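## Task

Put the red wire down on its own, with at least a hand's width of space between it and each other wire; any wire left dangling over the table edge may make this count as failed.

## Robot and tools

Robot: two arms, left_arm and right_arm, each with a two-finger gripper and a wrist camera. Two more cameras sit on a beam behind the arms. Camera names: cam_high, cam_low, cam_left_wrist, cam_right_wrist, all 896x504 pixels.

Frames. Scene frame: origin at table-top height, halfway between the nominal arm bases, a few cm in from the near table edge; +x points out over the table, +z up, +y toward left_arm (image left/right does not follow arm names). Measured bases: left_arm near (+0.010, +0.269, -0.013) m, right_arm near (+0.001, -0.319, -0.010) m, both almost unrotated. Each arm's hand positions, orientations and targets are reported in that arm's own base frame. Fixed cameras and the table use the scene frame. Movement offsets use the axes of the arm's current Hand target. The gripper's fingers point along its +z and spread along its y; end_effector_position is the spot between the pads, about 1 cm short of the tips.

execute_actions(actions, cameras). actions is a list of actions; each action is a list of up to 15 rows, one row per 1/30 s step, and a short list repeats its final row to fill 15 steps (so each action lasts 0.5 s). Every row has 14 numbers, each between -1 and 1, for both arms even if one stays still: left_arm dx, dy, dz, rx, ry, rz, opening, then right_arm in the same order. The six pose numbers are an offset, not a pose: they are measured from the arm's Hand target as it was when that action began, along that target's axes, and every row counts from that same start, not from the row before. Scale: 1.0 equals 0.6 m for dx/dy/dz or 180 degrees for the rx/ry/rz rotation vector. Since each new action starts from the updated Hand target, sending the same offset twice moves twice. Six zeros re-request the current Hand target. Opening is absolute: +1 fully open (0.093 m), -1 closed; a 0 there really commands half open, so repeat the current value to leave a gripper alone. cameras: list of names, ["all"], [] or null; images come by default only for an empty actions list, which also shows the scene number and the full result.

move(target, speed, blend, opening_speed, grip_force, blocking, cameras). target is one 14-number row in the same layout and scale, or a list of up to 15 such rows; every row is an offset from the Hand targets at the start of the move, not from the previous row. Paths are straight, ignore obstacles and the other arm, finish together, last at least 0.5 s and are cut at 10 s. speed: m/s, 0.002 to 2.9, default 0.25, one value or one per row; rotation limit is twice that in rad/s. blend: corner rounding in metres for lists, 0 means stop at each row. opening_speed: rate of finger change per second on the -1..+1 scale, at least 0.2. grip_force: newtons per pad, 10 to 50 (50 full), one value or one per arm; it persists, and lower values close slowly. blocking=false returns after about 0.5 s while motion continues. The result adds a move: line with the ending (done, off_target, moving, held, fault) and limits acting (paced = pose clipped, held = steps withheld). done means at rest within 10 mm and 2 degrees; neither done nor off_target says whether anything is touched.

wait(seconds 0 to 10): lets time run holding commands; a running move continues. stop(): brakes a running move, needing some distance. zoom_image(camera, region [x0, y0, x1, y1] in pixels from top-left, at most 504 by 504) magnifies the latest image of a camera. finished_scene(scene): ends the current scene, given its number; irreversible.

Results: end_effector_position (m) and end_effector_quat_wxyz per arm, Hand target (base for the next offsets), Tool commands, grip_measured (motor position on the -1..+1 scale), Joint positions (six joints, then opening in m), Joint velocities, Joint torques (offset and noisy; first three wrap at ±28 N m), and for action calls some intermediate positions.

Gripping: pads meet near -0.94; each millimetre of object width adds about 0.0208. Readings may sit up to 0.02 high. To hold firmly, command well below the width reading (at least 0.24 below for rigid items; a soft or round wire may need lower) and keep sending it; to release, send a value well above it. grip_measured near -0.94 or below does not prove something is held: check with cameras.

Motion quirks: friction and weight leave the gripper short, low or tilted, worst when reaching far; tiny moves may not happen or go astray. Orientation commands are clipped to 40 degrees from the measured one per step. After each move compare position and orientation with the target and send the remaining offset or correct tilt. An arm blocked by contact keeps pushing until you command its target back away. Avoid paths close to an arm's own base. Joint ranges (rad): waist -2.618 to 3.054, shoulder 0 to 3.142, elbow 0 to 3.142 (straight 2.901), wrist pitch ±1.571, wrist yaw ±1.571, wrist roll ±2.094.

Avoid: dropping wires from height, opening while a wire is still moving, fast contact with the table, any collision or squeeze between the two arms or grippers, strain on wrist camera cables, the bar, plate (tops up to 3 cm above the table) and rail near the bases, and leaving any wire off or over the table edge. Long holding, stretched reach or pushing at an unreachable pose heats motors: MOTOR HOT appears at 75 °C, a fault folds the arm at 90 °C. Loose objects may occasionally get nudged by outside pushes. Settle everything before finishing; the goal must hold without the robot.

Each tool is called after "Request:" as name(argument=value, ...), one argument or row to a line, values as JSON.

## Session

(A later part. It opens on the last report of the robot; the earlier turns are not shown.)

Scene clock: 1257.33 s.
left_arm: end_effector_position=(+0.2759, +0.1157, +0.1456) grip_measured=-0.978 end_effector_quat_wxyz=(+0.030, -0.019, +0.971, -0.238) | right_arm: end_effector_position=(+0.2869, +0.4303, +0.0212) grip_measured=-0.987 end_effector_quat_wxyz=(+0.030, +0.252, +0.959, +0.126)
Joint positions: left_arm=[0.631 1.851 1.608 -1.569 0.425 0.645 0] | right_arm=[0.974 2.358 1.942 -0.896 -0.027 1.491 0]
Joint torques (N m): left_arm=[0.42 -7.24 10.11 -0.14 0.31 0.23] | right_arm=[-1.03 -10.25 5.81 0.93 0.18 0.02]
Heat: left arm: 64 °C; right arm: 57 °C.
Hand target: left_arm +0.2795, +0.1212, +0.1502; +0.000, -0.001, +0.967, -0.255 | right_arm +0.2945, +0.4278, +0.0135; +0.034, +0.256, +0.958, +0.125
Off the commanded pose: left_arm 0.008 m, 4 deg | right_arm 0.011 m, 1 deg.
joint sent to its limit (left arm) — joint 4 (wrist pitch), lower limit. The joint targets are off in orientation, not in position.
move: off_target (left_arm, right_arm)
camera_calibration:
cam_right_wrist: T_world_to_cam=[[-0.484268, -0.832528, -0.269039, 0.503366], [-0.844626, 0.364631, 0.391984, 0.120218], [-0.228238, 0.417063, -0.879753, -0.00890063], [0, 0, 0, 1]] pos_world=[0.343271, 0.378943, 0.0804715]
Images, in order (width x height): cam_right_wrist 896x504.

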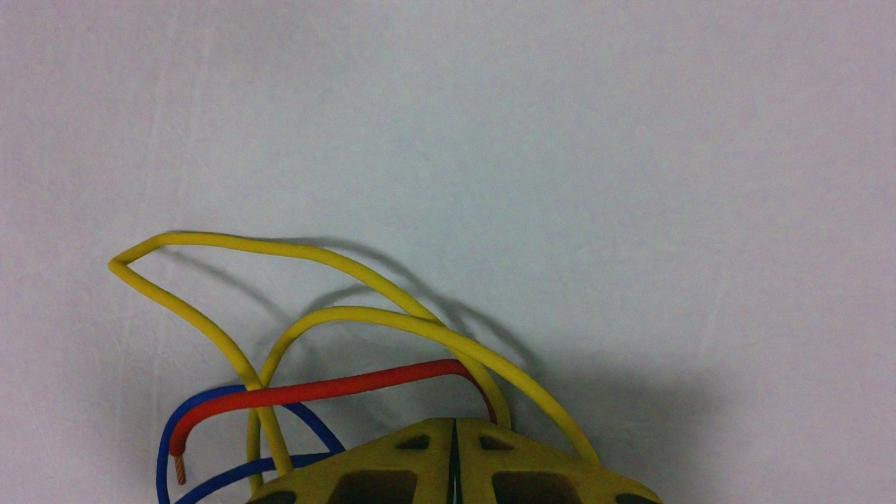

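Request:
move(
  target=[
    [0,0,0,0,0,0,-1,0,0.013,-0.0483,0,0,0,-1],
    [0,0,0,0,0,0,-1,-0.01,-0.13,-0.0483,0,0,0,-1],
    [0,0,0,0,0,0,-1,-0.01,-0.16,0.025,0,0,0,-1],
  ],
  speed=0.06,
  cameras=["cam_right_wrist"],
)

Scene clock: 1265.43 s.
left_arm: end_effector_position=(+0.2758, +0.1156, +0.1456) grip_measured=-0.978 end_effector_quat_wxyz=(+0.030, -0.019, +0.970, -0.239) | right_arm: end_effector_position=(+0.2632, +0.3727, +0.0144) grip_measured=-0.987 end_effector_quat_wxyz=(+0.048, +0.249, +0.950, +0.182)
Joint positions: left_arm=[0.631 1.851 1.608 -1.57 0.425 0.645 0] | right_arm=[0.94 2.042 1.356 -0.509 -0.043 1.461 0]
Joint torques (N m): left_arm=[0.39 -7.21 10.29 -0.15 0.27 0.2] | right_arm=[-1.02 -4.78 2.25 0.74 0.25 0]
Heat: left arm: 64 °C; right arm: 57 °C.
Hand target: left_arm +0.2795, +0.1212, +0.1503; +0.000, -0.001, +0.967, -0.255 | right_arm +0.2553, +0.3478, -0.0255; +0.034, +0.256, +0.958, +0.125
Off the commanded pose: left_arm 0.008 m, 4 deg | right_arm 0.048 m, 7 deg.
joint sent to its limit (left arm) — joint 4 (wrist pitch), lower limit. The joint targets are off in orientation, not in position.
move: off_target (left_arm, right_arm)
camera_calibration:
cam_right_wrist: T_world_to_cam=[[-0.463201, -0.800091, -0.381183, 0.426099], [-0.869066, 0.325763, 0.372294, 0.145047], [-0.173693, 0.503719, -0.846225, -0.0434488], [0, 0, 0, 1]] pos_world=[0.315878, 0.315553, 0.071654]
Images, in order (width x height): cam_right_wrist 896x504.

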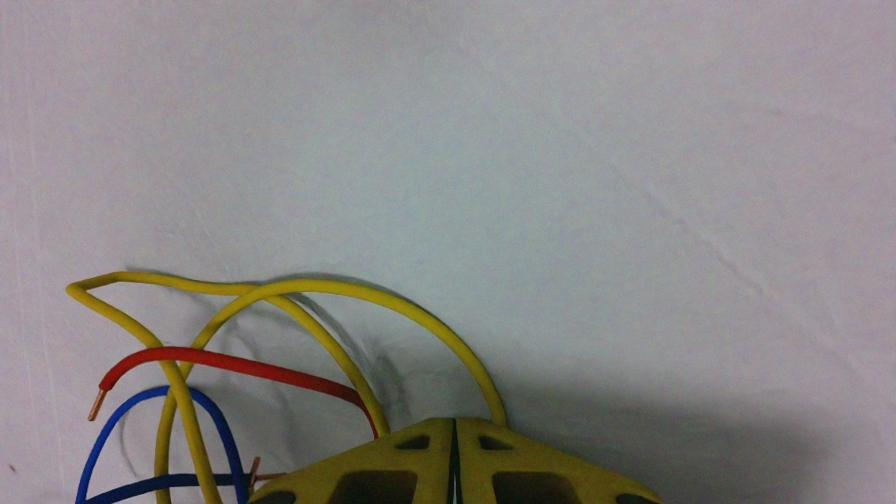

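Request:
move(
  target=[0,0,0,0,0,0,-1,0.0088,0.0777,-0.144,0,0,0,-0.5],
  speed=0.1,
  cameras=["cam_right_wrist"],
)

Request:
zoom_image(
  camera="cam_right_wrist",
  region=[200, 150, 650, 504],
)

Scene clock: 1272.17 s.
left_arm: end_effector_position=(+0.2758, +0.1156, +0.1456) grip_measured=-0.978 end_effector_quat_wxyz=(+0.030, -0.019, +0.970, -0.239) | right_arm: end_effector_position=(+0.2583, +0.3657, +0.0674) grip_measured=-0.501 end_effector_quat_wxyz=(+0.026, +0.254, +0.959, +0.125)
Joint positions: left_arm=[0.631 1.851 1.608 -1.57 0.425 0.645 0] | right_arm=[0.94 2.04 1.613 -0.892 -0.042 1.463 0.021]
Joint torques (N m): left_arm=[0.47 -7.38 10.04 -0.11 0.27 0.18] | right_arm=[0.83 -8.35 8.92 0.64 0.26 0.18]
Heat: left arm: 64 °C; right arm: 55 °C.
Hand target: left_arm +0.2795, +0.1212, +0.1503; +0.000, -0.001, +0.967, -0.255 | right_arm +0.2620, +0.3704, +0.0700; +0.034, +0.256, +0.958, +0.125
Off the commanded pose: left_arm 0.008 m, 4 deg | right_arm 0.006 m, 1 deg.
joint sent to its limit (left arm) — joint 4 (wrist pitch), lower limit. The joint targets are off in orientation, not in position.
move: off_target (left_arm)
camera_calibration:
cam_right_wrist: T_world_to_cam=[[-0.489083, -0.831092, -0.264734, 0.448567], [-0.839936, 0.366922, 0.399845, 0.0989279], [-0.235171, 0.417917, -0.877519, 0.053513], [0, 0, 0, 1]] pos_world=[0.315064, 0.314138, 0.126154]
Images, in order (width x height): cam_right_wrist 896x504.

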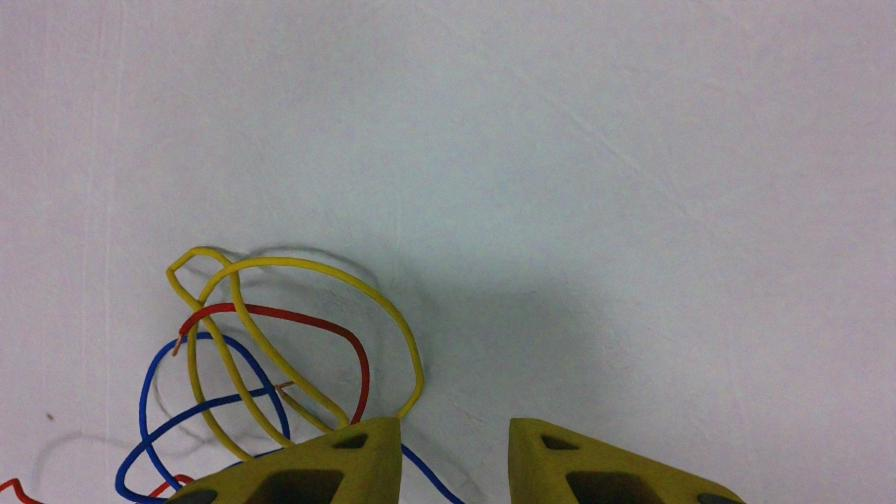

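Scaled by 1.120 from the camera's 896x504 image, which has a finer 1280x720 frame.

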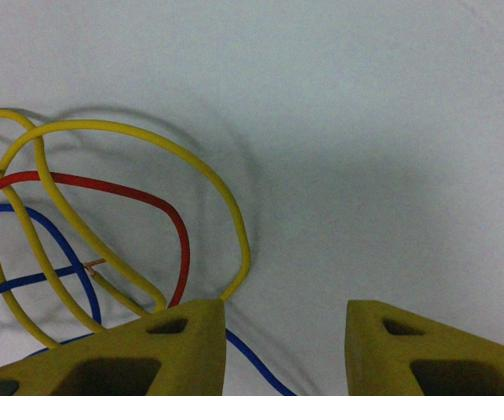

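Request:
move(
  target=[
    [0,0,0,0,0,0,-1,0,-0.05,0,0,0,0,-0.65],
    [0,0,0,0,0,0,-1,0,-0.08,0.113,0,0,0,-0.65],
  ],
  speed=0.06,
  cameras=["cam_right_wrist"],
)

Scene clock: 1278.87 s.
left_arm: end_effector_position=(+0.2758, +0.1156, +0.1456) grip_measured=-0.978 end_effector_quat_wxyz=(+0.030, -0.019, +0.970, -0.239) | right_arm: end_effector_position=(+0.2414, +0.3426, +0.0165) grip_measured=-0.649 end_effector_quat_wxyz=(+0.025, +0.254, +0.959, +0.123)
Joint positions: left_arm=[0.631 1.851 1.608 -1.57 0.425 0.645 0] | right_arm=[0.94 1.997 1.337 -0.663 -0.042 1.464 0.014]
Joint torques (N m): left_arm=[0.35 -7.25 10.28 -0.11 0.26 0.17] | right_arm=[0.03 -4.86 3 1.63 0.24 0.06]
Heat: left arm: 64 °C; right arm: 55 °C.
Hand target: left_arm +0.2795, +0.1212, +0.1503; +0.000, -0.001, +0.967, -0.255 | right_arm +0.2476, +0.3452, -0.0080; +0.034, +0.256, +0.958, +0.125
Off the commanded pose: left_arm 0.008 m, 4 deg | right_arm 0.025 m, 1 deg.
joint sent to its limit (left arm) — joint 4 (wrist pitch), lower limit. The joint targets are off in orientation, not in position.
move: off_target (left_arm, right_arm)
camera_calibration:
cam_right_wrist: T_world_to_cam=[[-0.489929, -0.831521, -0.261806, 0.408049], [-0.839016, 0.368222, 0.40058, 0.112946], [-0.236688, 0.415916, -0.878062, 0.0155681], [0, 0, 0, 1]] pos_world=[0.298363, 0.291237, 0.0752557]
Images, in order (width x height): cam_right_wrist 896x504.

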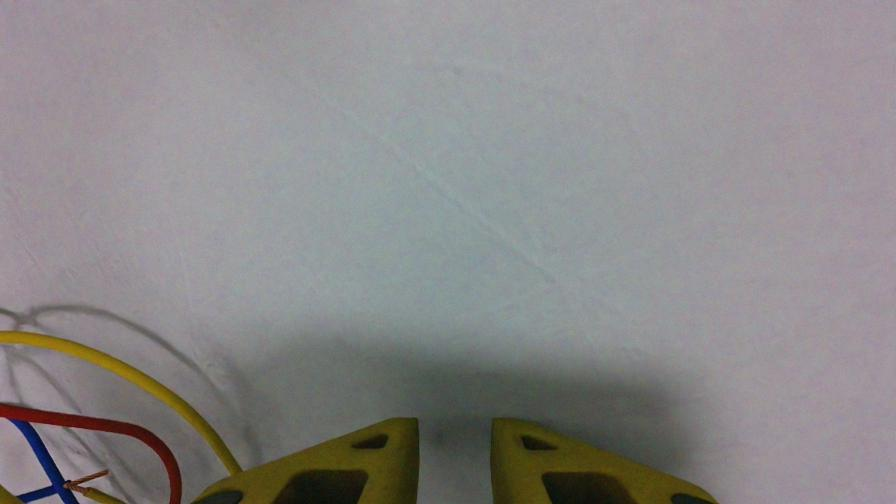

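Request:
move(
  target=[
    [0,0,0,0,0,0,-1,0,0.0295,-0.1095,0,0,0,-0.6],
    [0,0,0,0,0,0,-1,0.0177,0.1085,-0.0882,0,0,0,-0.6],
  ],
  speed=0.08,
  cameras=["cam_right_wrist"],
)

Request:
zoom_image(
  camera="cam_right_wrist",
  region=[200, 150, 650, 504],
)

Scene clock: 1295.57 s.
left_arm: end_effector_position=(+0.2758, +0.1156, +0.1456) grip_measured=-0.978 end_effector_quat_wxyz=(+0.030, -0.019, +0.970, -0.239) | right_arm: end_effector_position=(+0.2582, +0.3885, +0.0563) grip_measured=-0.601 end_effector_quat_wxyz=(+0.025, +0.253, +0.959, +0.123)
Joint positions: left_arm=[0.631 1.851 1.608 -1.57 0.425 0.645 0] | right_arm=[0.972 2.125 1.698 -0.895 -0.035 1.491 0.016]
Joint torques (N m): left_arm=[0.5 -7.35 10.18 -0.14 0.22 0.16] | right_arm=[0.65 -8.94 9.24 0.61 0.32 0.13]
Heat: left arm: 64 °C; right arm: 51 °C.
Hand target: left_arm +0.2795, +0.1212, +0.1503; +0.000, -0.001, +0.967, -0.255 | right_arm +0.2630, +0.3932, +0.0599; +0.034, +0.256, +0.958, +0.125
Off the commanded pose: left_arm 0.008 m, 4 deg | right_arm 0.008 m, 1 deg.
joint sent to its limit (left arm) — joint 4 (wrist pitch), lower limit. The joint targets are off in orientation, not in position.
move: off_target (left_arm)
camera_calibration:
cam_right_wrist: T_world_to_cam=[[-0.487557, -0.833233, -0.26079, 0.464803], [-0.839946, 0.366114, 0.400565, 0.0952162], [-0.238285, 0.414347, -0.878372, 0.0364102], [0, 0, 0, 1]] pos_world=[0.31527, 0.337343, 0.115057]
Images, in order (width x height): cam_right_wrist 896x504.

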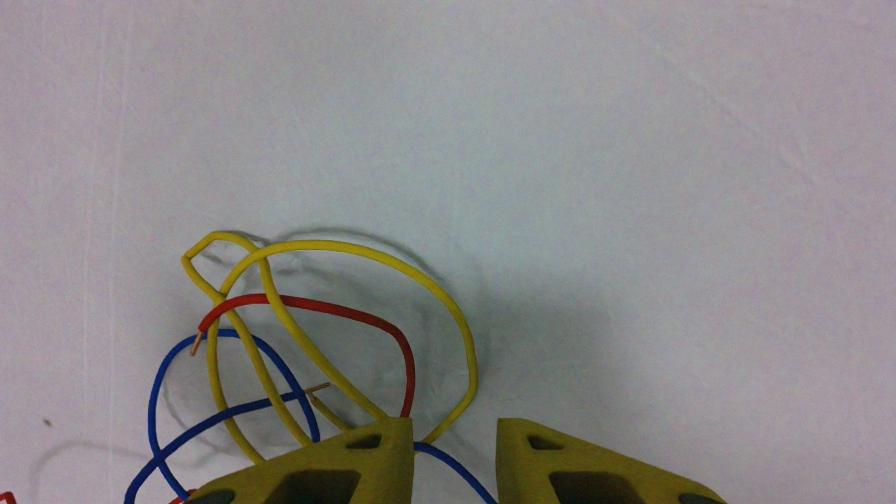

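Scaled by 1.120 from the camera's 896x504 image, which has a finer 1280x720 frame.

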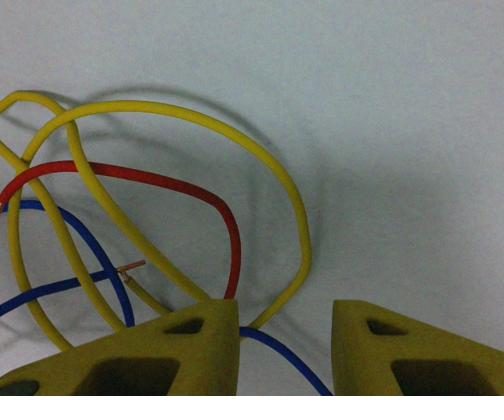

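Request:
move(
  target=[0,0,0,0,0,0,-1,0,-0.0128,0.0723,0,0,0,-0.6],
  speed=0.05,
  cameras=["cam_right_wrist"],
)

Request:
move(
  target=[0,0,0,0,0,0,-1,0,0,0,0,0,0,-1],
  opening_speed=0.4,
  cameras=["cam_right_wrist"],
)

Request:
move(
  target=[0,0,0,0,0,0,-1,0,0.0217,-0.0805,0,0,0,-1],
  speed=0.05,
  cameras=["cam_right_wrist"],
)

Scene clock: 1305.83 s.
left_arm: end_effector_position=(+0.2758, +0.1156, +0.1456) grip_measured=-0.978 end_effector_quat_wxyz=(+0.030, -0.019, +0.970, -0.239) | right_arm: end_effector_position=(+0.2626, +0.3950, +0.0213) grip_measured=-0.601 end_effector_quat_wxyz=(+0.026, +0.253, +0.959, +0.125)
Joint positions: left_arm=[0.631 1.851 1.608 -1.57 0.425 0.645 0] | right_arm=[0.972 2.185 1.649 -0.78 -0.035 1.492 0.016]
Joint torques (N m): left_arm=[0.34 -7.19 10.21 -0.13 0.26 0.19] | right_arm=[0.51 -9.52 6 0.96 0.31 0.1]
Heat: left arm: 65 °C; right arm: 51 °C.
Hand target: left_arm +0.2795, +0.1212, +0.1503; +0.000, -0.001, +0.967, -0.255 | right_arm +0.2650, +0.3964, +0.0160; +0.034, +0.256, +0.958, +0.125
Off the commanded pose: left_arm 0.008 m, 4 deg | right_arm 0.006 m, 1 deg.
joint sent to its limit (left arm) — joint 4 (wrist pitch), lower limit. The joint targets are off in orientation, not in position.
move: off_target (left_arm)
camera_calibration:
cam_right_wrist: T_world_to_cam=[[-0.487413, -0.831574, -0.266294, 0.462684], [-0.840875, 0.364846, 0.399771, 0.111331], [-0.235283, 0.418773, -0.877081, 0.00142356], [0, 0, 0, 1]] pos_world=[0.319468, 0.343541, 0.0799516]
Images, in order (width x height): cam_right_wrist 896x504.

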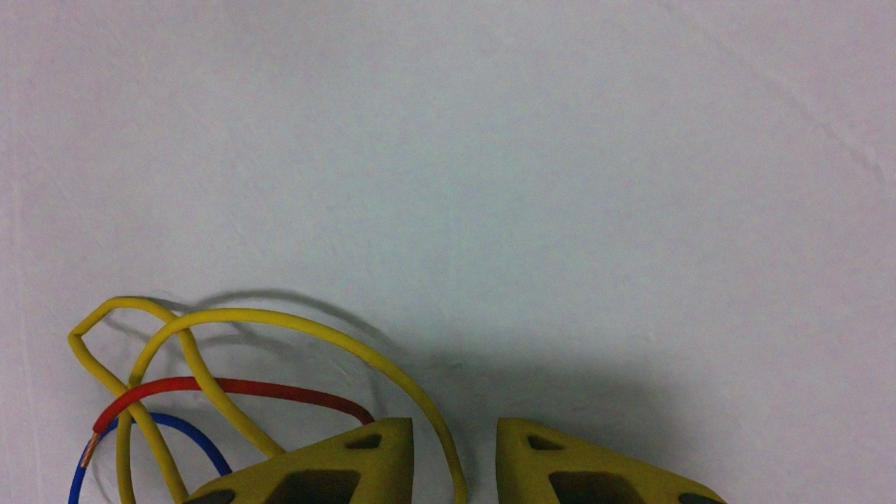

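Scene clock: 1307.03 s.
left_arm: end_effector_position=(+0.2758, +0.1156, +0.1456) grip_measured=-0.978 end_effector_quat_wxyz=(+0.030, -0.019, +0.970, -0.239) | right_arm: end_effector_position=(+0.2630, +0.3955, +0.0214) grip_measured=-0.984 end_effector_quat_wxyz=(+0.026, +0.253, +0.959, +0.127)
Joint positions: left_arm=[0.631 1.851 1.608 -1.57 0.425 0.645 0] | right_arm=[0.972 2.185 1.649 -0.778 -0.035 1.492 0]
Joint torques (N m): left_arm=[0.35 -7.32 10.29 -0.12 0.26 0.18] | right_arm=[0.75 -9.32 6.04 0.92 0.29 0.09]
Heat: left arm: 65 °C; right arm: 51 °C.
Hand target: left_arm +0.2795, +0.1211, +0.1503; +0.000, -0.001, +0.967, -0.255 | right_arm +0.2649, +0.3964, +0.0160; +0.034, +0.256, +0.958, +0.125
Off the commanded pose: left_arm 0.008 m, 4 deg | right_arm 0.006 m, 1 deg.
joint sent to its limit (left arm) — joint 4 (wrist pitch), lower limit. The joint targets are off in orientation, not in position.
move: off_target (left_arm)
camera_calibration:
cam_right_wrist: T_world_to_cam=[[-0.487002, -0.831002, -0.268821, 0.46309], [-0.84148, 0.363976, 0.39929, 0.11189], [-0.233966, 0.420663, -0.876529, 0.000384687], [0, 0, 0, 1]] pos_world=[0.319769, 0.343941, 0.0801493]
Images, in order (width x height): cam_right_wrist 896x504.

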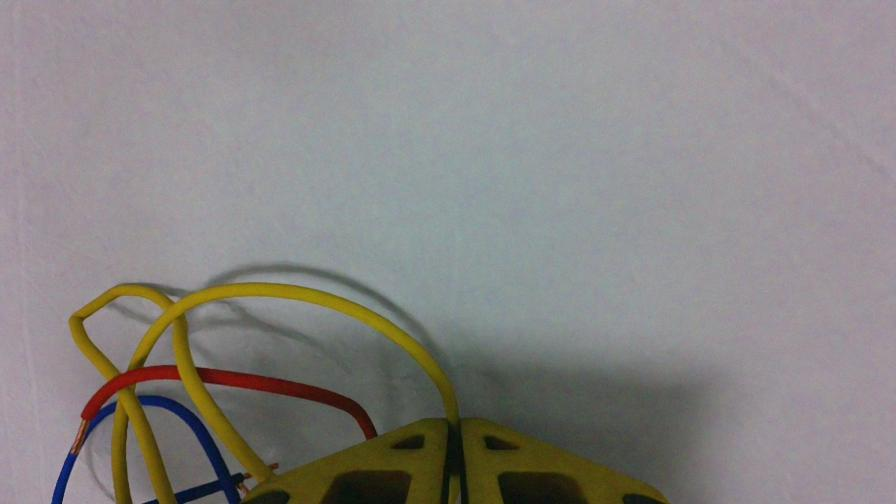

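Scene clock: 1308.67 s.
left_arm: end_effector_position=(+0.2758, +0.1156, +0.1456) grip_measured=-0.978 end_effector_quat_wxyz=(+0.030, -0.019, +0.970, -0.239) | right_arm: end_effector_position=(+0.2588, +0.3895, +0.0408) grip_measured=-0.984 end_effector_quat_wxyz=(+0.017, +0.254, +0.962, +0.101)
Joint positions: left_arm=[0.631 1.851 1.608 -1.57 0.425 0.645 0] | right_arm=[0.972 2.185 1.74 -0.925 -0.035 1.493 0]
Joint torques (N m): left_arm=[0.2 -7.23 10.18 -0.14 0.25 0.19] | right_arm=[0.77 -13.63 9.28 0.58 0.36 0.13]
Heat: left arm: 65 °C; right arm: 52 °C.
Hand target: left_arm +0.2795, +0.1211, +0.1503; +0.000, -0.001, +0.967, -0.255 | right_arm +0.2650, +0.3966, +0.0660; +0.034, +0.256, +0.958, +0.125
Off the commanded pose: left_arm 0.008 m, 4 deg | right_arm 0.027 m, 3 deg.
joint sent to its limit (left arm) — joint 4 (wrist pitch), lower limit. The joint targets are off in orientation, not in position.
move: off_target (left_arm, right_arm)
camera_calibration:
cam_right_wrist: T_world_to_cam=[[-0.494901, -0.841845, -0.215336, 0.465308], [-0.828702, 0.382712, 0.408392, 0.0919593], [-0.261391, 0.380563, -0.887044, 0.0420007], [0, 0, 0, 1]] pos_world=[0.317467, 0.34054, 0.0998985]
Images, in order (width x height): cam_right_wrist 896x504.

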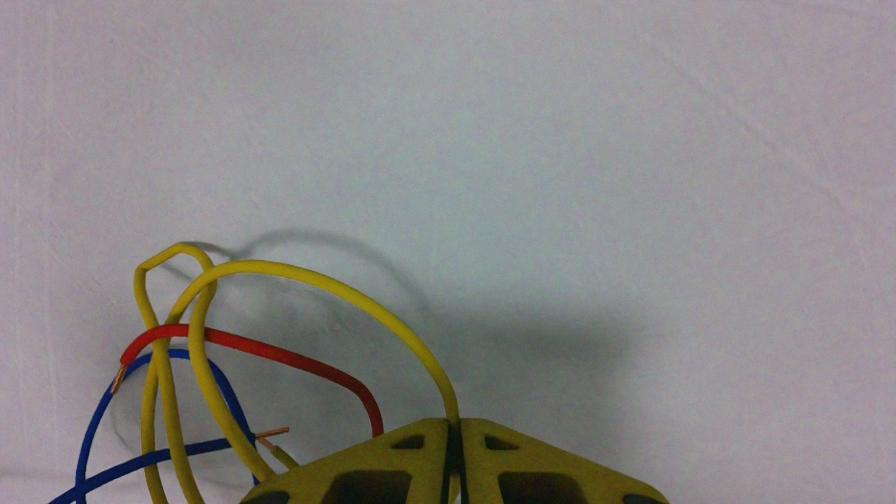

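Request:
move(
  target=[0,0,0,0,0,0,-1,-0.15,-0.2423,-0.0997,0,0,0,-1],
  speed=0.07,
  cameras=["all"],
)

Request:
zoom_image(
  camera="cam_high",
  region=[240, 240, 500, 370],
)

Scene clock: 1318.23 s.
left_arm: end_effector_position=(+0.2752, +0.1152, +0.1458) grip_measured=-0.978 end_effector_quat_wxyz=(+0.029, -0.019, +0.970, -0.239) | right_arm: end_effector_position=(+0.2650, +0.2199, +0.0767) grip_measured=-0.984 end_effector_quat_wxyz=(+0.028, +0.255, +0.960, +0.114)
Joint positions: left_arm=[0.631 1.851 1.608 -1.573 0.425 0.645 0] | right_arm=[0.646 1.678 1.184 -0.862 -0.095 1.176 0]
Joint torques (N m): left_arm=[0.5 -7.17 10.25 -0.11 0.29 0.16] | right_arm=[-0.7 -9.59 6.04 0.61 0.03 -0.04]
Heat: left arm: 65 °C; right arm: 55 °C.
Hand target: left_arm +0.2795, +0.1212, +0.1502; +0.000, -0.001, +0.967, -0.255 | right_arm +0.2650, +0.2167, +0.0867; +0.034, +0.256, +0.958, +0.125
Off the commanded pose: left_arm 0.009 m, 4 deg | right_arm 0.010 m, 1 deg.
joint sent to its limit (left arm) — joint 4 (wrist pitch), lower limit. The joint targets are off in orientation, not in position.
move: off_target (left_arm)
camera_calibration:
cam_left_wrist: T_world_to_cam=[[0.0111427, -0.878259, 0.478056, 0.0272945], [-0.930436, 0.16602, 0.326691, 0.227619], [-0.366286, -0.44844, -0.815313, 0.361148], [0, 0, 0, 1]] pos_world=[0.343764, 0.148136, 0.20704]
cam_right_wrist: T_world_to_cam=[[-0.491594, -0.835439, -0.245717, 0.33335], [-0.838492, 0.377935, 0.392551, 0.152134], [-0.235088, 0.399008, -0.886299, 0.12898], [0, 0, 0, 1]] pos_world=[0.321758, 0.169533, 0.136504]

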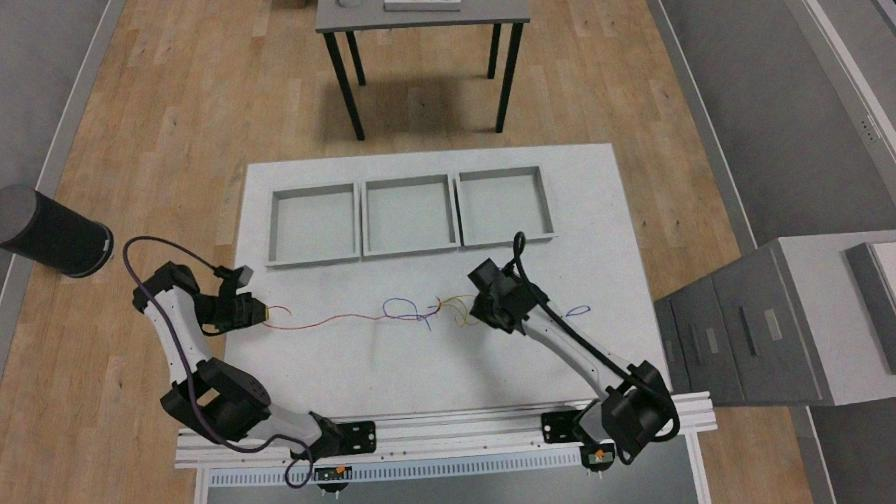

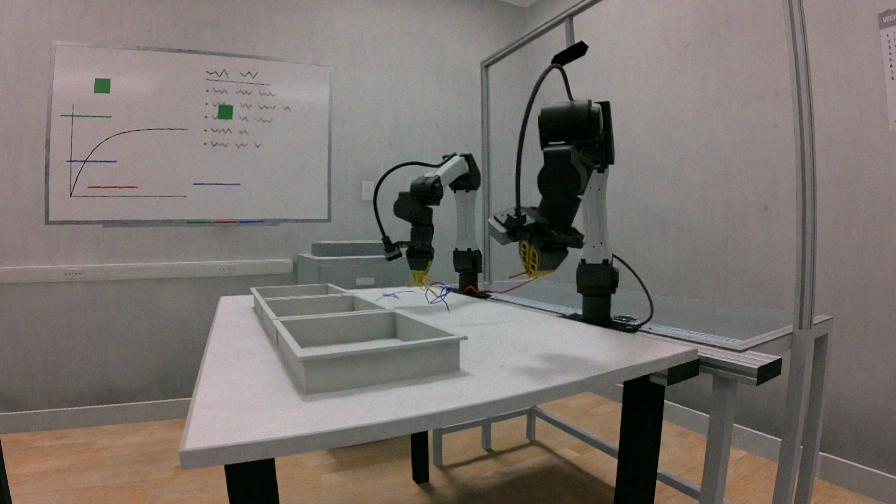

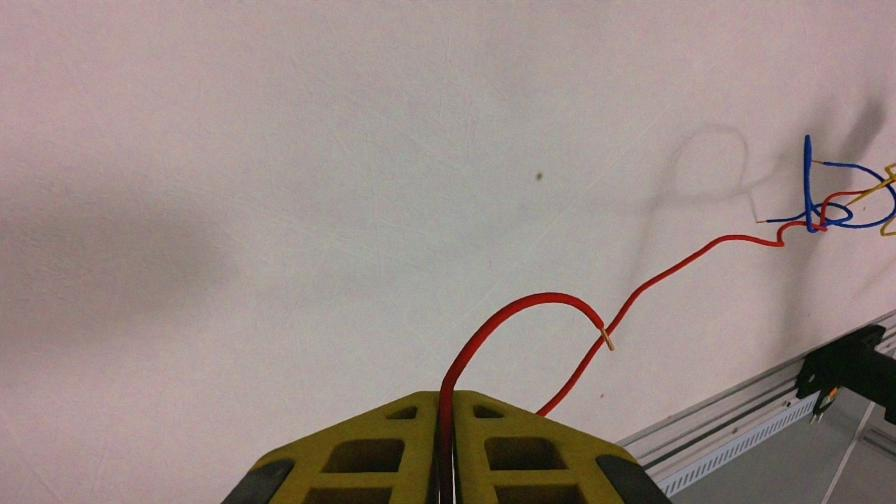

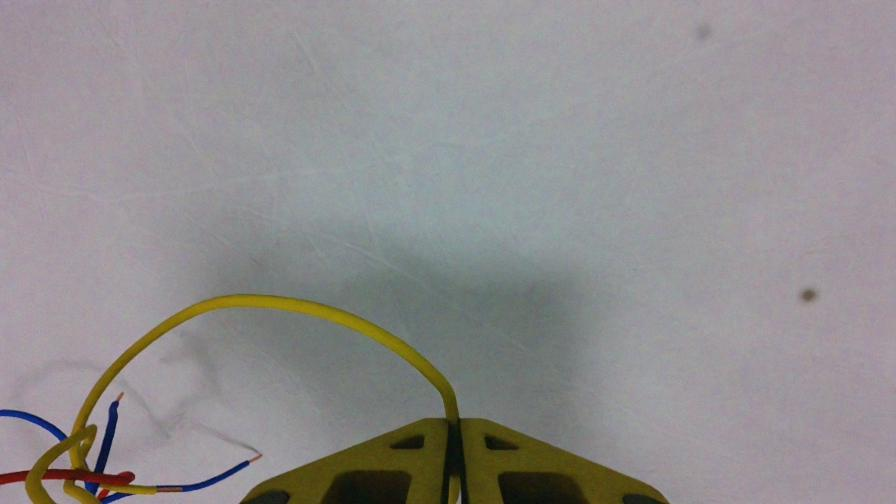

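Scaled by 1.938 from the camera's 896x504 image, which has a finer 1280x720 frame.

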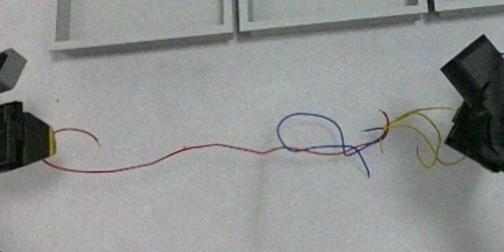

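Request:
move(
  target=[0,0,0,0,0,0,-1,-0.0833,-0.1395,-0.0375,0,0,0,-1],
  speed=0.06,
  cameras=["all"],
)

Request:
zoom_image(
  camera="cam_high",
  region=[240, 240, 500, 370],
)

Scene clock: 1324.30 s.
left_arm: end_effector_position=(+0.2745, +0.1148, +0.1459) grip_measured=-0.978 end_effector_quat_wxyz=(+0.027, -0.020, +0.970, -0.240) | right_arm: end_effector_position=(+0.2663, +0.1175, +0.0800) grip_measured=-0.984 end_effector_quat_wxyz=(+0.028, +0.257, +0.959, +0.115)
Joint positions: left_arm=[0.631 1.851 1.608 -1.576 0.424 0.645 0] | right_arm=[0.323 1.506 1.025 -0.914 -0.16 0.861 0]
Joint torques (N m): left_arm=[0.47 -7.31 10.25 -0.09 0.24 0.16] | right_arm=[-0.75 -7.79 5.93 0.59 -0.2 -0.04]
Heat: left arm: 65 °C; right arm: 54 °C.
Hand target: left_arm +0.2795, +0.1212, +0.1503; +0.000, -0.001, +0.967, -0.255 | right_arm +0.2650, +0.1166, +0.0869; +0.034, +0.256, +0.958, +0.125
Off the commanded pose: left_arm 0.009 m, 4 deg | right_arm 0.007 m, 1 deg.
joint sent to its limit (left arm) — joint 4 (wrist pitch), lower limit. The joint targets are off in orientation, not in position.
move: off_target (left_arm)
camera_calibration:
cam_left_wrist: T_world_to_cam=[[0.0123459, -0.877691, 0.479069, 0.0263817], [-0.929472, 0.166579, 0.329139, 0.226418], [-0.368686, -0.449344, -0.813732, 0.361415], [0, 0, 0, 1]] pos_world=[0.343372, 0.147838, 0.206934]
cam_right_wrist: T_world_to_cam=[[-0.495069, -0.832879, -0.247426, 0.249971], [-0.836807, 0.380438, 0.393728, 0.189774], [-0.233797, 0.40197, -0.885302, 0.172334], [0, 0, 0, 1]] pos_world=[0.322848, 0.066725, 0.139698]

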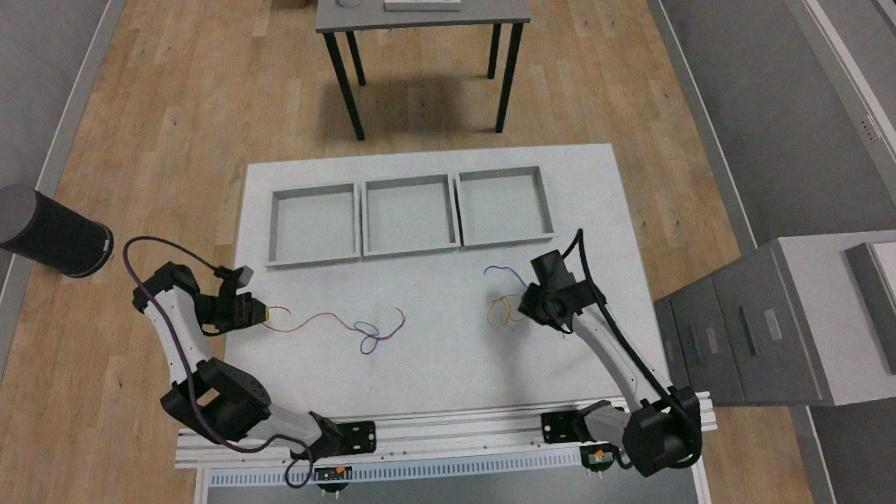

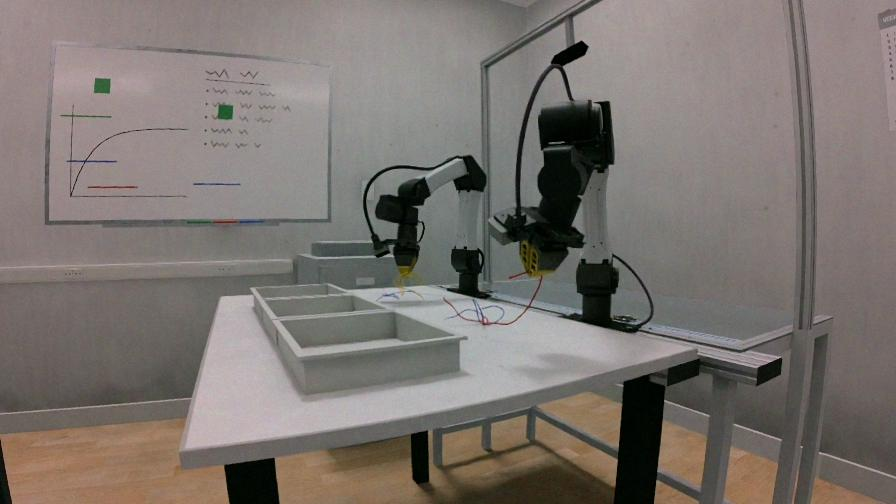

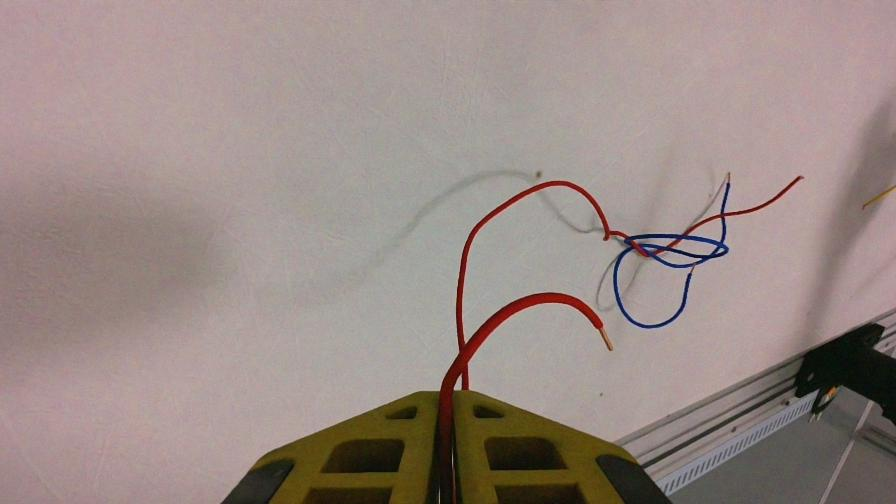

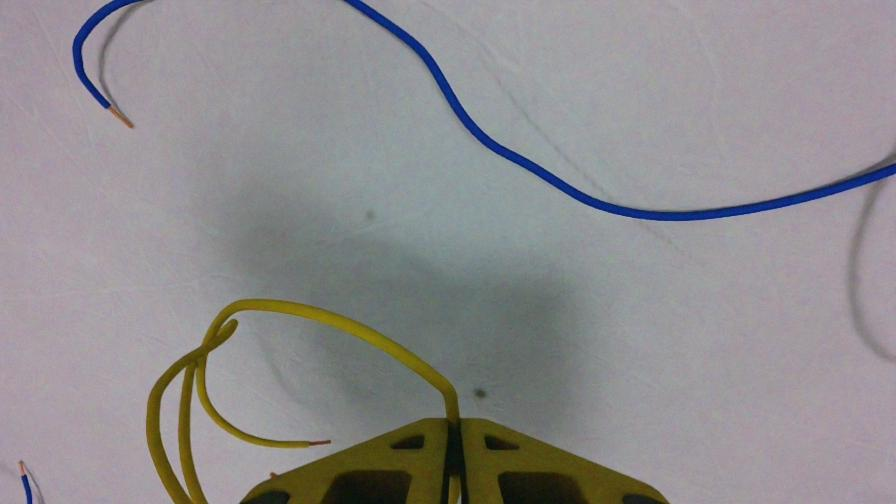

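Scaled by 1.938 from the camera's 896x504 image, which has a finer 1280x720 frame.

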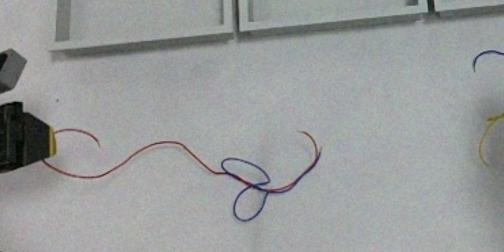

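Request:
move(
  target=[
    [0,0,0,0,0,0,-1,0,-0.0238,0.0885,0,0,0,-1],
    [0,0,0,0,0,0,-1,0,-0.0238,0.0885,0,0,0,-0.6],
    [0,0,0,0,0,0,-1,0,0.0303,-0.1127,0,0,0,-0.6],
  ],
  speed=0.07,
  opening_speed=0.5,
  cameras=["cam_right_wrist","cam_high"],
)

Scene clock: 1335.00 s.
left_arm: end_effector_position=(+0.2745, +0.1148, +0.1459) grip_measured=-0.978 end_effector_quat_wxyz=(+0.027, -0.020, +0.970, -0.240) | right_arm: end_effector_position=(+0.2601, +0.1156, +0.1406) grip_measured=-0.601 end_effector_quat_wxyz=(+0.015, +0.258, +0.960, +0.107)
Joint positions: left_arm=[0.631 1.851 1.608 -1.576 0.424 0.645 0] | right_arm=[0.323 1.481 1.248 -1.193 -0.161 0.859 0.016]
Joint torques (N m): left_arm=[0.38 -7.41 10.19 -0.07 0.3 0.22] | right_arm=[-0.46 -7.34 9.21 0.52 -0.15 -0.02]
Heat: left arm: 65 °C; right arm: 52 °C.
Hand target: left_arm +0.2795, +0.1212, +0.1503; +0.000, -0.001, +0.967, -0.255 | right_arm +0.2650, +0.1168, +0.1570; +0.034, +0.256, +0.958, +0.125
Off the commanded pose: left_arm 0.009 m, 4 deg | right_arm 0.017 m, 3 deg.
joint sent to its limit (left arm) — joint 4 (wrist pitch), lower limit. The joint targets are off in orientation, not in position.
move: off_target (left_arm, right_arm)
camera_calibration:
cam_right_wrist: T_world_to_cam=[[-0.500442, -0.835771, -0.22593, 0.259108], [-0.825896, 0.382567, 0.414171, 0.155492], [-0.259719, 0.393863, -0.881713, 0.232418], [0, 0, 0, 1]] pos_world=[0.318452, 0.065528, 0.199066]
Images, in order (width x height): cam_high 896x504, cam_right_wrist 896x504.

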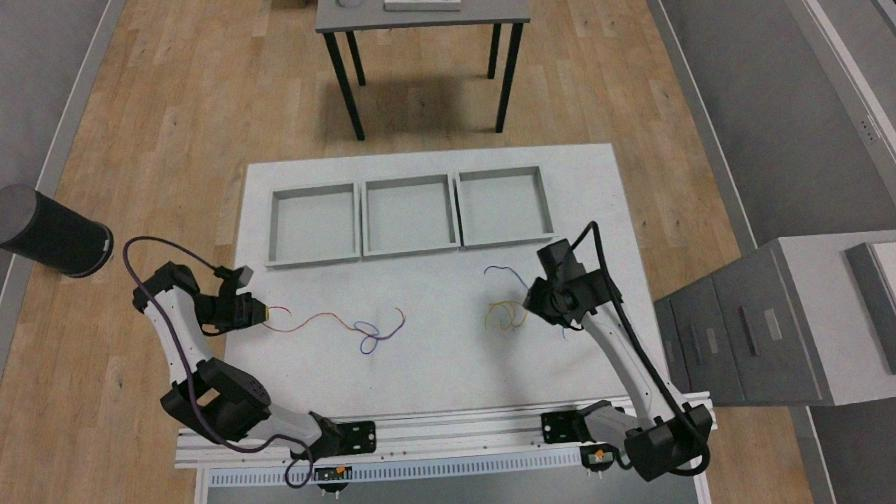

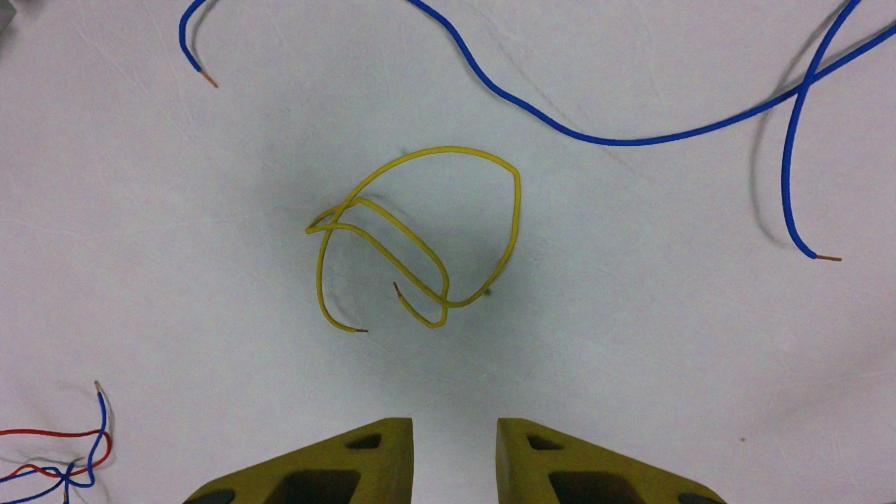

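Request:
move(
  target=[
    [0,-0.2732,-0.0732,0,0,0,-1,0,0,0,0,0,0,-0.6],
    [0,-0.4464,0.0268,0,0,0,-1,0,0,0,0,0,0,-0.6],
    [0,-0.2887,0.1667,0,0,0,-1,0,0,0,0,0,0,-0.6],
  ],
  speed=0.12,
  blend=[0.03,0.02,0],
  cameras=["cam_left_wrist","cam_high","cam_low"],
)

Request:
zoom_image(
  camera="cam_high",
  region=[300, 250, 560, 380],
)

Scene clock: 1352.47 s.
left_arm: end_effector_position=(+0.2805, -0.0786, +0.1477) grip_measured=-0.978 end_effector_quat_wxyz=(-0.007, -0.007, +0.968, -0.250) | right_arm: end_effector_position=(+0.2600, +0.1156, +0.1406) grip_measured=-0.601 end_effector_quat_wxyz=(+0.015, +0.258, +0.960, +0.107)
Joint positions: left_arm=[0.01 1.615 1.342 -1.317 0.505 0.001 0] | right_arm=[0.323 1.481 1.248 -1.193 -0.161 0.859 0.016]
Joint torques (N m): left_arm=[0.43 -7.51 6.34 0.54 0.41 0.21] | right_arm=[-0.73 -7.34 9.2 0.45 -0.13 0.01]
Heat: left arm: 64 °C; right arm: 49 °C.
Hand target: left_arm +0.2796, -0.0789, +0.1484; +0.000, +0.000, +0.967, -0.255 | right_arm +0.2651, +0.1168, +0.1570; +0.034, +0.256, +0.958, +0.125
Off the commanded pose: left_arm 0.001 m, 1 deg | right_arm 0.017 m, 3 deg.
move: off_target (right_arm)
camera_calibration:
cam_left_wrist: T_world_to_cam=[[0.00510919, -0.867997, 0.496543, -0.144081], [-0.899929, 0.212511, 0.380745, 0.251255], [-0.436007, -0.448799, -0.78005, 0.292066], [0, 0, 0, 1]] pos_world=[0.35419, -0.0473775, 0.203704]
Images, in order (width x height): cam_high 896x504, cam_low 896x504, cam_left_wrist 896x504.

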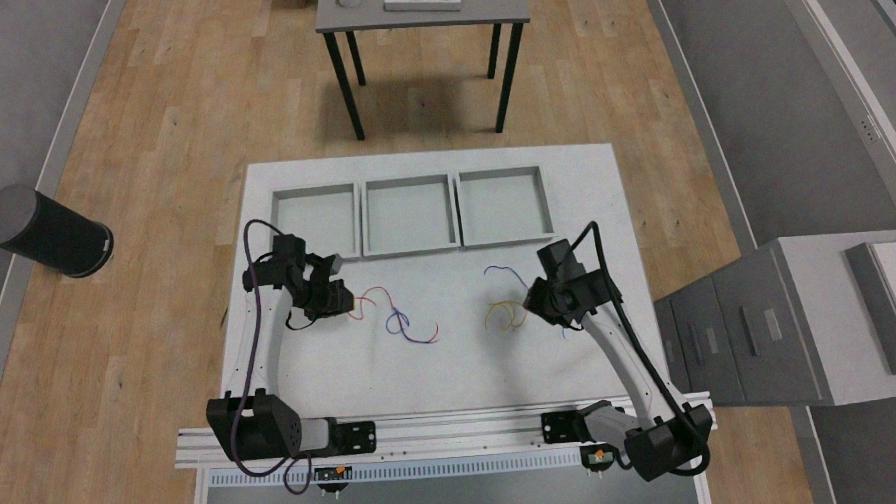

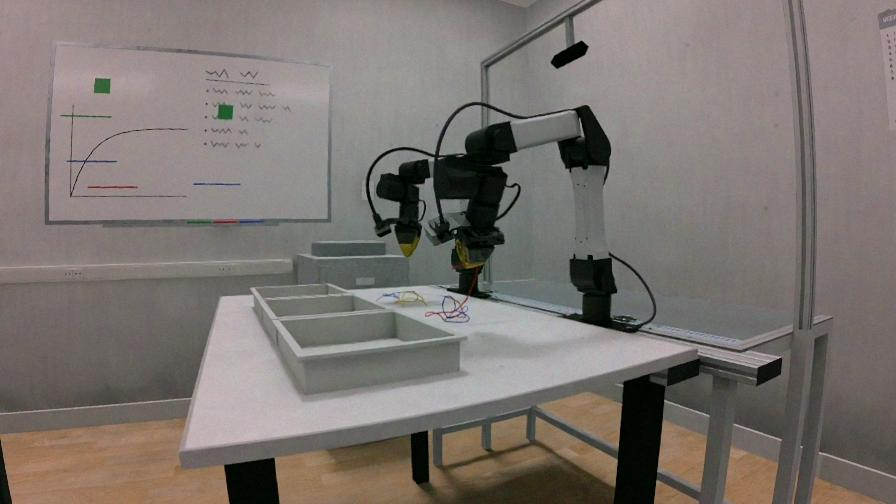

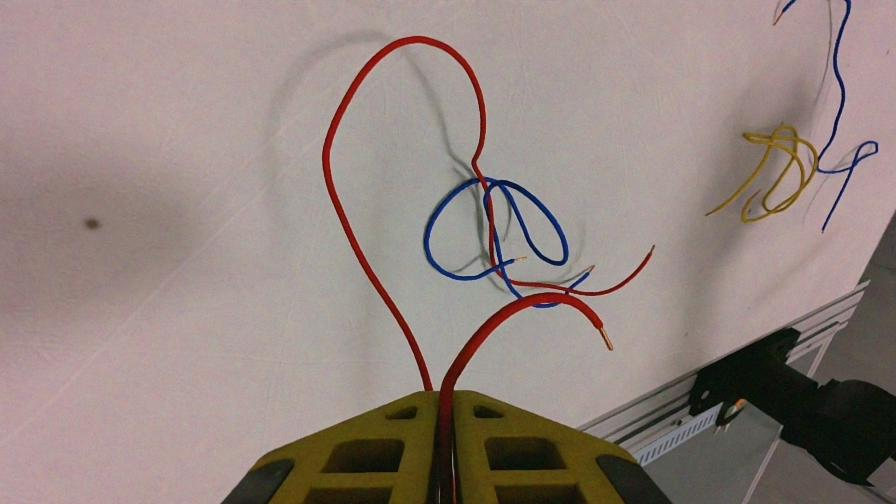

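Scaled by 1.938 from the camera's 896x504 image, which has a finer 1280x720 frame.

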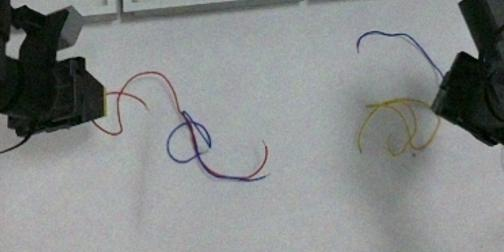

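Request:
move(
  target=[0,0.0866,-0.05,0,0,0,-1,0.2263,0.3542,0.2197,0,0,0,-0.5],
  speed=0.12,
  cameras=["cam_right_wrist"],
)

Request:
zoom_image(
  camera="cam_right_wrist",
  region=[200, 100, 700, 504],
)

Scene clock: 1374.30 s.
left_arm: end_effector_position=(+0.2735, -0.0221, +0.1432) grip_measured=-0.978 end_effector_quat_wxyz=(-0.010, -0.008, +0.966, -0.258) | right_arm: end_effector_position=(+0.2613, +0.3883, +0.0795) grip_measured=-0.501 end_effector_quat_wxyz=(+0.025, +0.251, +0.960, +0.122)
Joint positions: left_arm=[0.221 1.653 1.356 -1.417 0.505 0.241 0] | right_arm=[0.965 2.119 1.782 -0.987 -0.037 1.482 0.021]
Joint torques (N m): left_arm=[0.62 -5.82 10.62 0.14 0.33 0.13] | right_arm=[0.42 -9.29 9.39 0.64 0.3 0.09]
Heat: left arm: 60 °C; right arm: 47 °C.
Hand target: left_arm +0.2795, -0.0189, +0.1489; +0.000, -0.001, +0.967, -0.255 | right_arm +0.2671, +0.3918, +0.0840; +0.034, +0.256, +0.958, +0.125
Off the commanded pose: left_arm 0.009 m, 2 deg | right_arm 0.008 m, 1 deg.
move: done
camera_calibration:
cam_right_wrist: T_world_to_cam=[[-0.485003, -0.835083, -0.259632, 0.472205], [-0.840886, 0.363791, 0.400708, 0.0897258], [-0.240172, 0.412666, -0.878649, 0.0587409], [0, 0, 0, 1]] pos_world=[0.318578, 0.337449, 0.138259]
Images, in order (width x height): cam_right_wrist 896x504.

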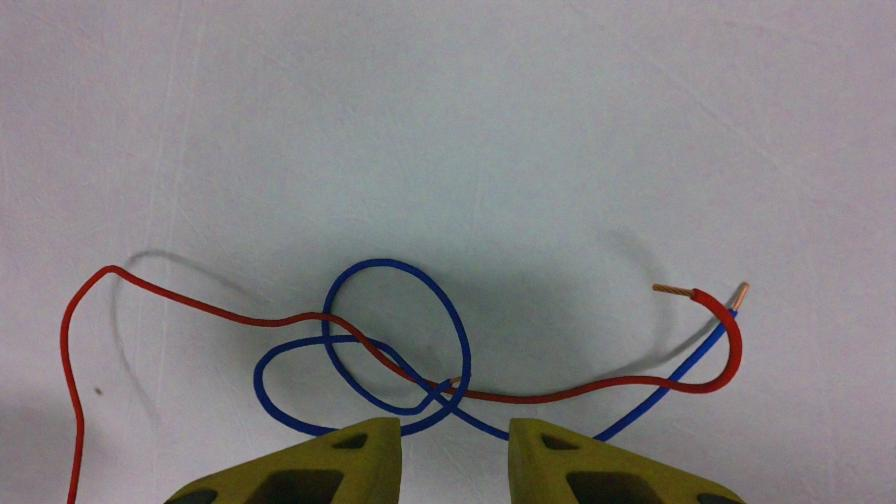

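Scaled by 1.008 from the camera's 896x504 image, which has a finer 1280x720 frame.

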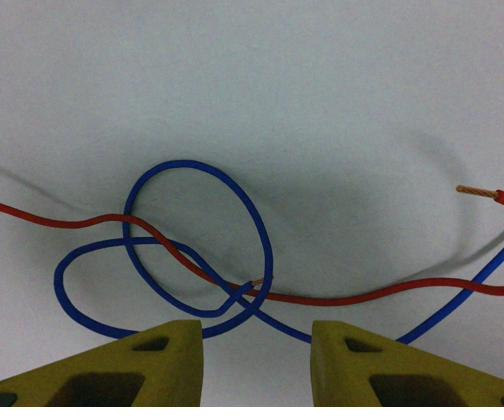

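Request:
move(
  target=[
    [0,0,0,0,0,0,-1,0.0087,0.0182,0.005,0,0,0,-0.65],
    [0,0,0,0,0,0,-1,0.0087,-0.0122,0.1177,0,0,0,-0.65],
  ],
  speed=0.06,
  cameras=["cam_right_wrist"],
)

Scene clock: 1384.30 s.
left_arm: end_effector_position=(+0.2735, -0.0221, +0.1432) grip_measured=-0.978 end_effector_quat_wxyz=(-0.010, -0.008, +0.966, -0.258) | right_arm: end_effector_position=(+0.2659, +0.4032, +0.0197) grip_measured=-0.648 end_effector_quat_wxyz=(+0.027, +0.253, +0.959, +0.126)
Joint positions: left_arm=[0.221 1.653 1.356 -1.417 0.505 0.241 0] | right_arm=[0.976 2.217 1.696 -0.792 -0.033 1.496 0.014]
Joint torques (N m): left_arm=[0.58 -5.75 10.61 0.09 0.34 0.21] | right_arm=[0.53 -9.52 5.86 0.89 0.32 0.15]
Heat: left arm: 61 °C; right arm: 48 °C.
Hand target: left_arm +0.2796, -0.0189, +0.1489; +0.000, -0.001, +0.967, -0.255 | right_arm +0.2681, +0.4040, +0.0138; +0.034, +0.256, +0.958, +0.125
Off the commanded pose: left_arm 0.009 m, 1 deg | right_arm 0.006 m, 1 deg.
move: done
camera_calibration:
cam_right_wrist: T_world_to_cam=[[-0.486475, -0.831335, -0.268744, 0.470387], [-0.841812, 0.363662, 0.398876, 0.112456], [-0.233868, 0.420275, -0.876741, -0.00354359], [0, 0, 0, 1]] pos_world=[0.32267, 0.351642, 0.0784507]
Images, in order (width x height): cam_right_wrist 896x504.

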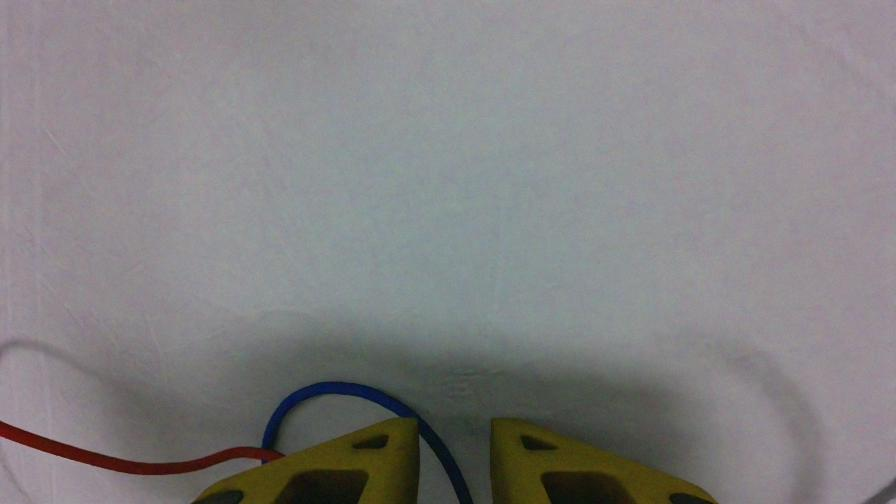

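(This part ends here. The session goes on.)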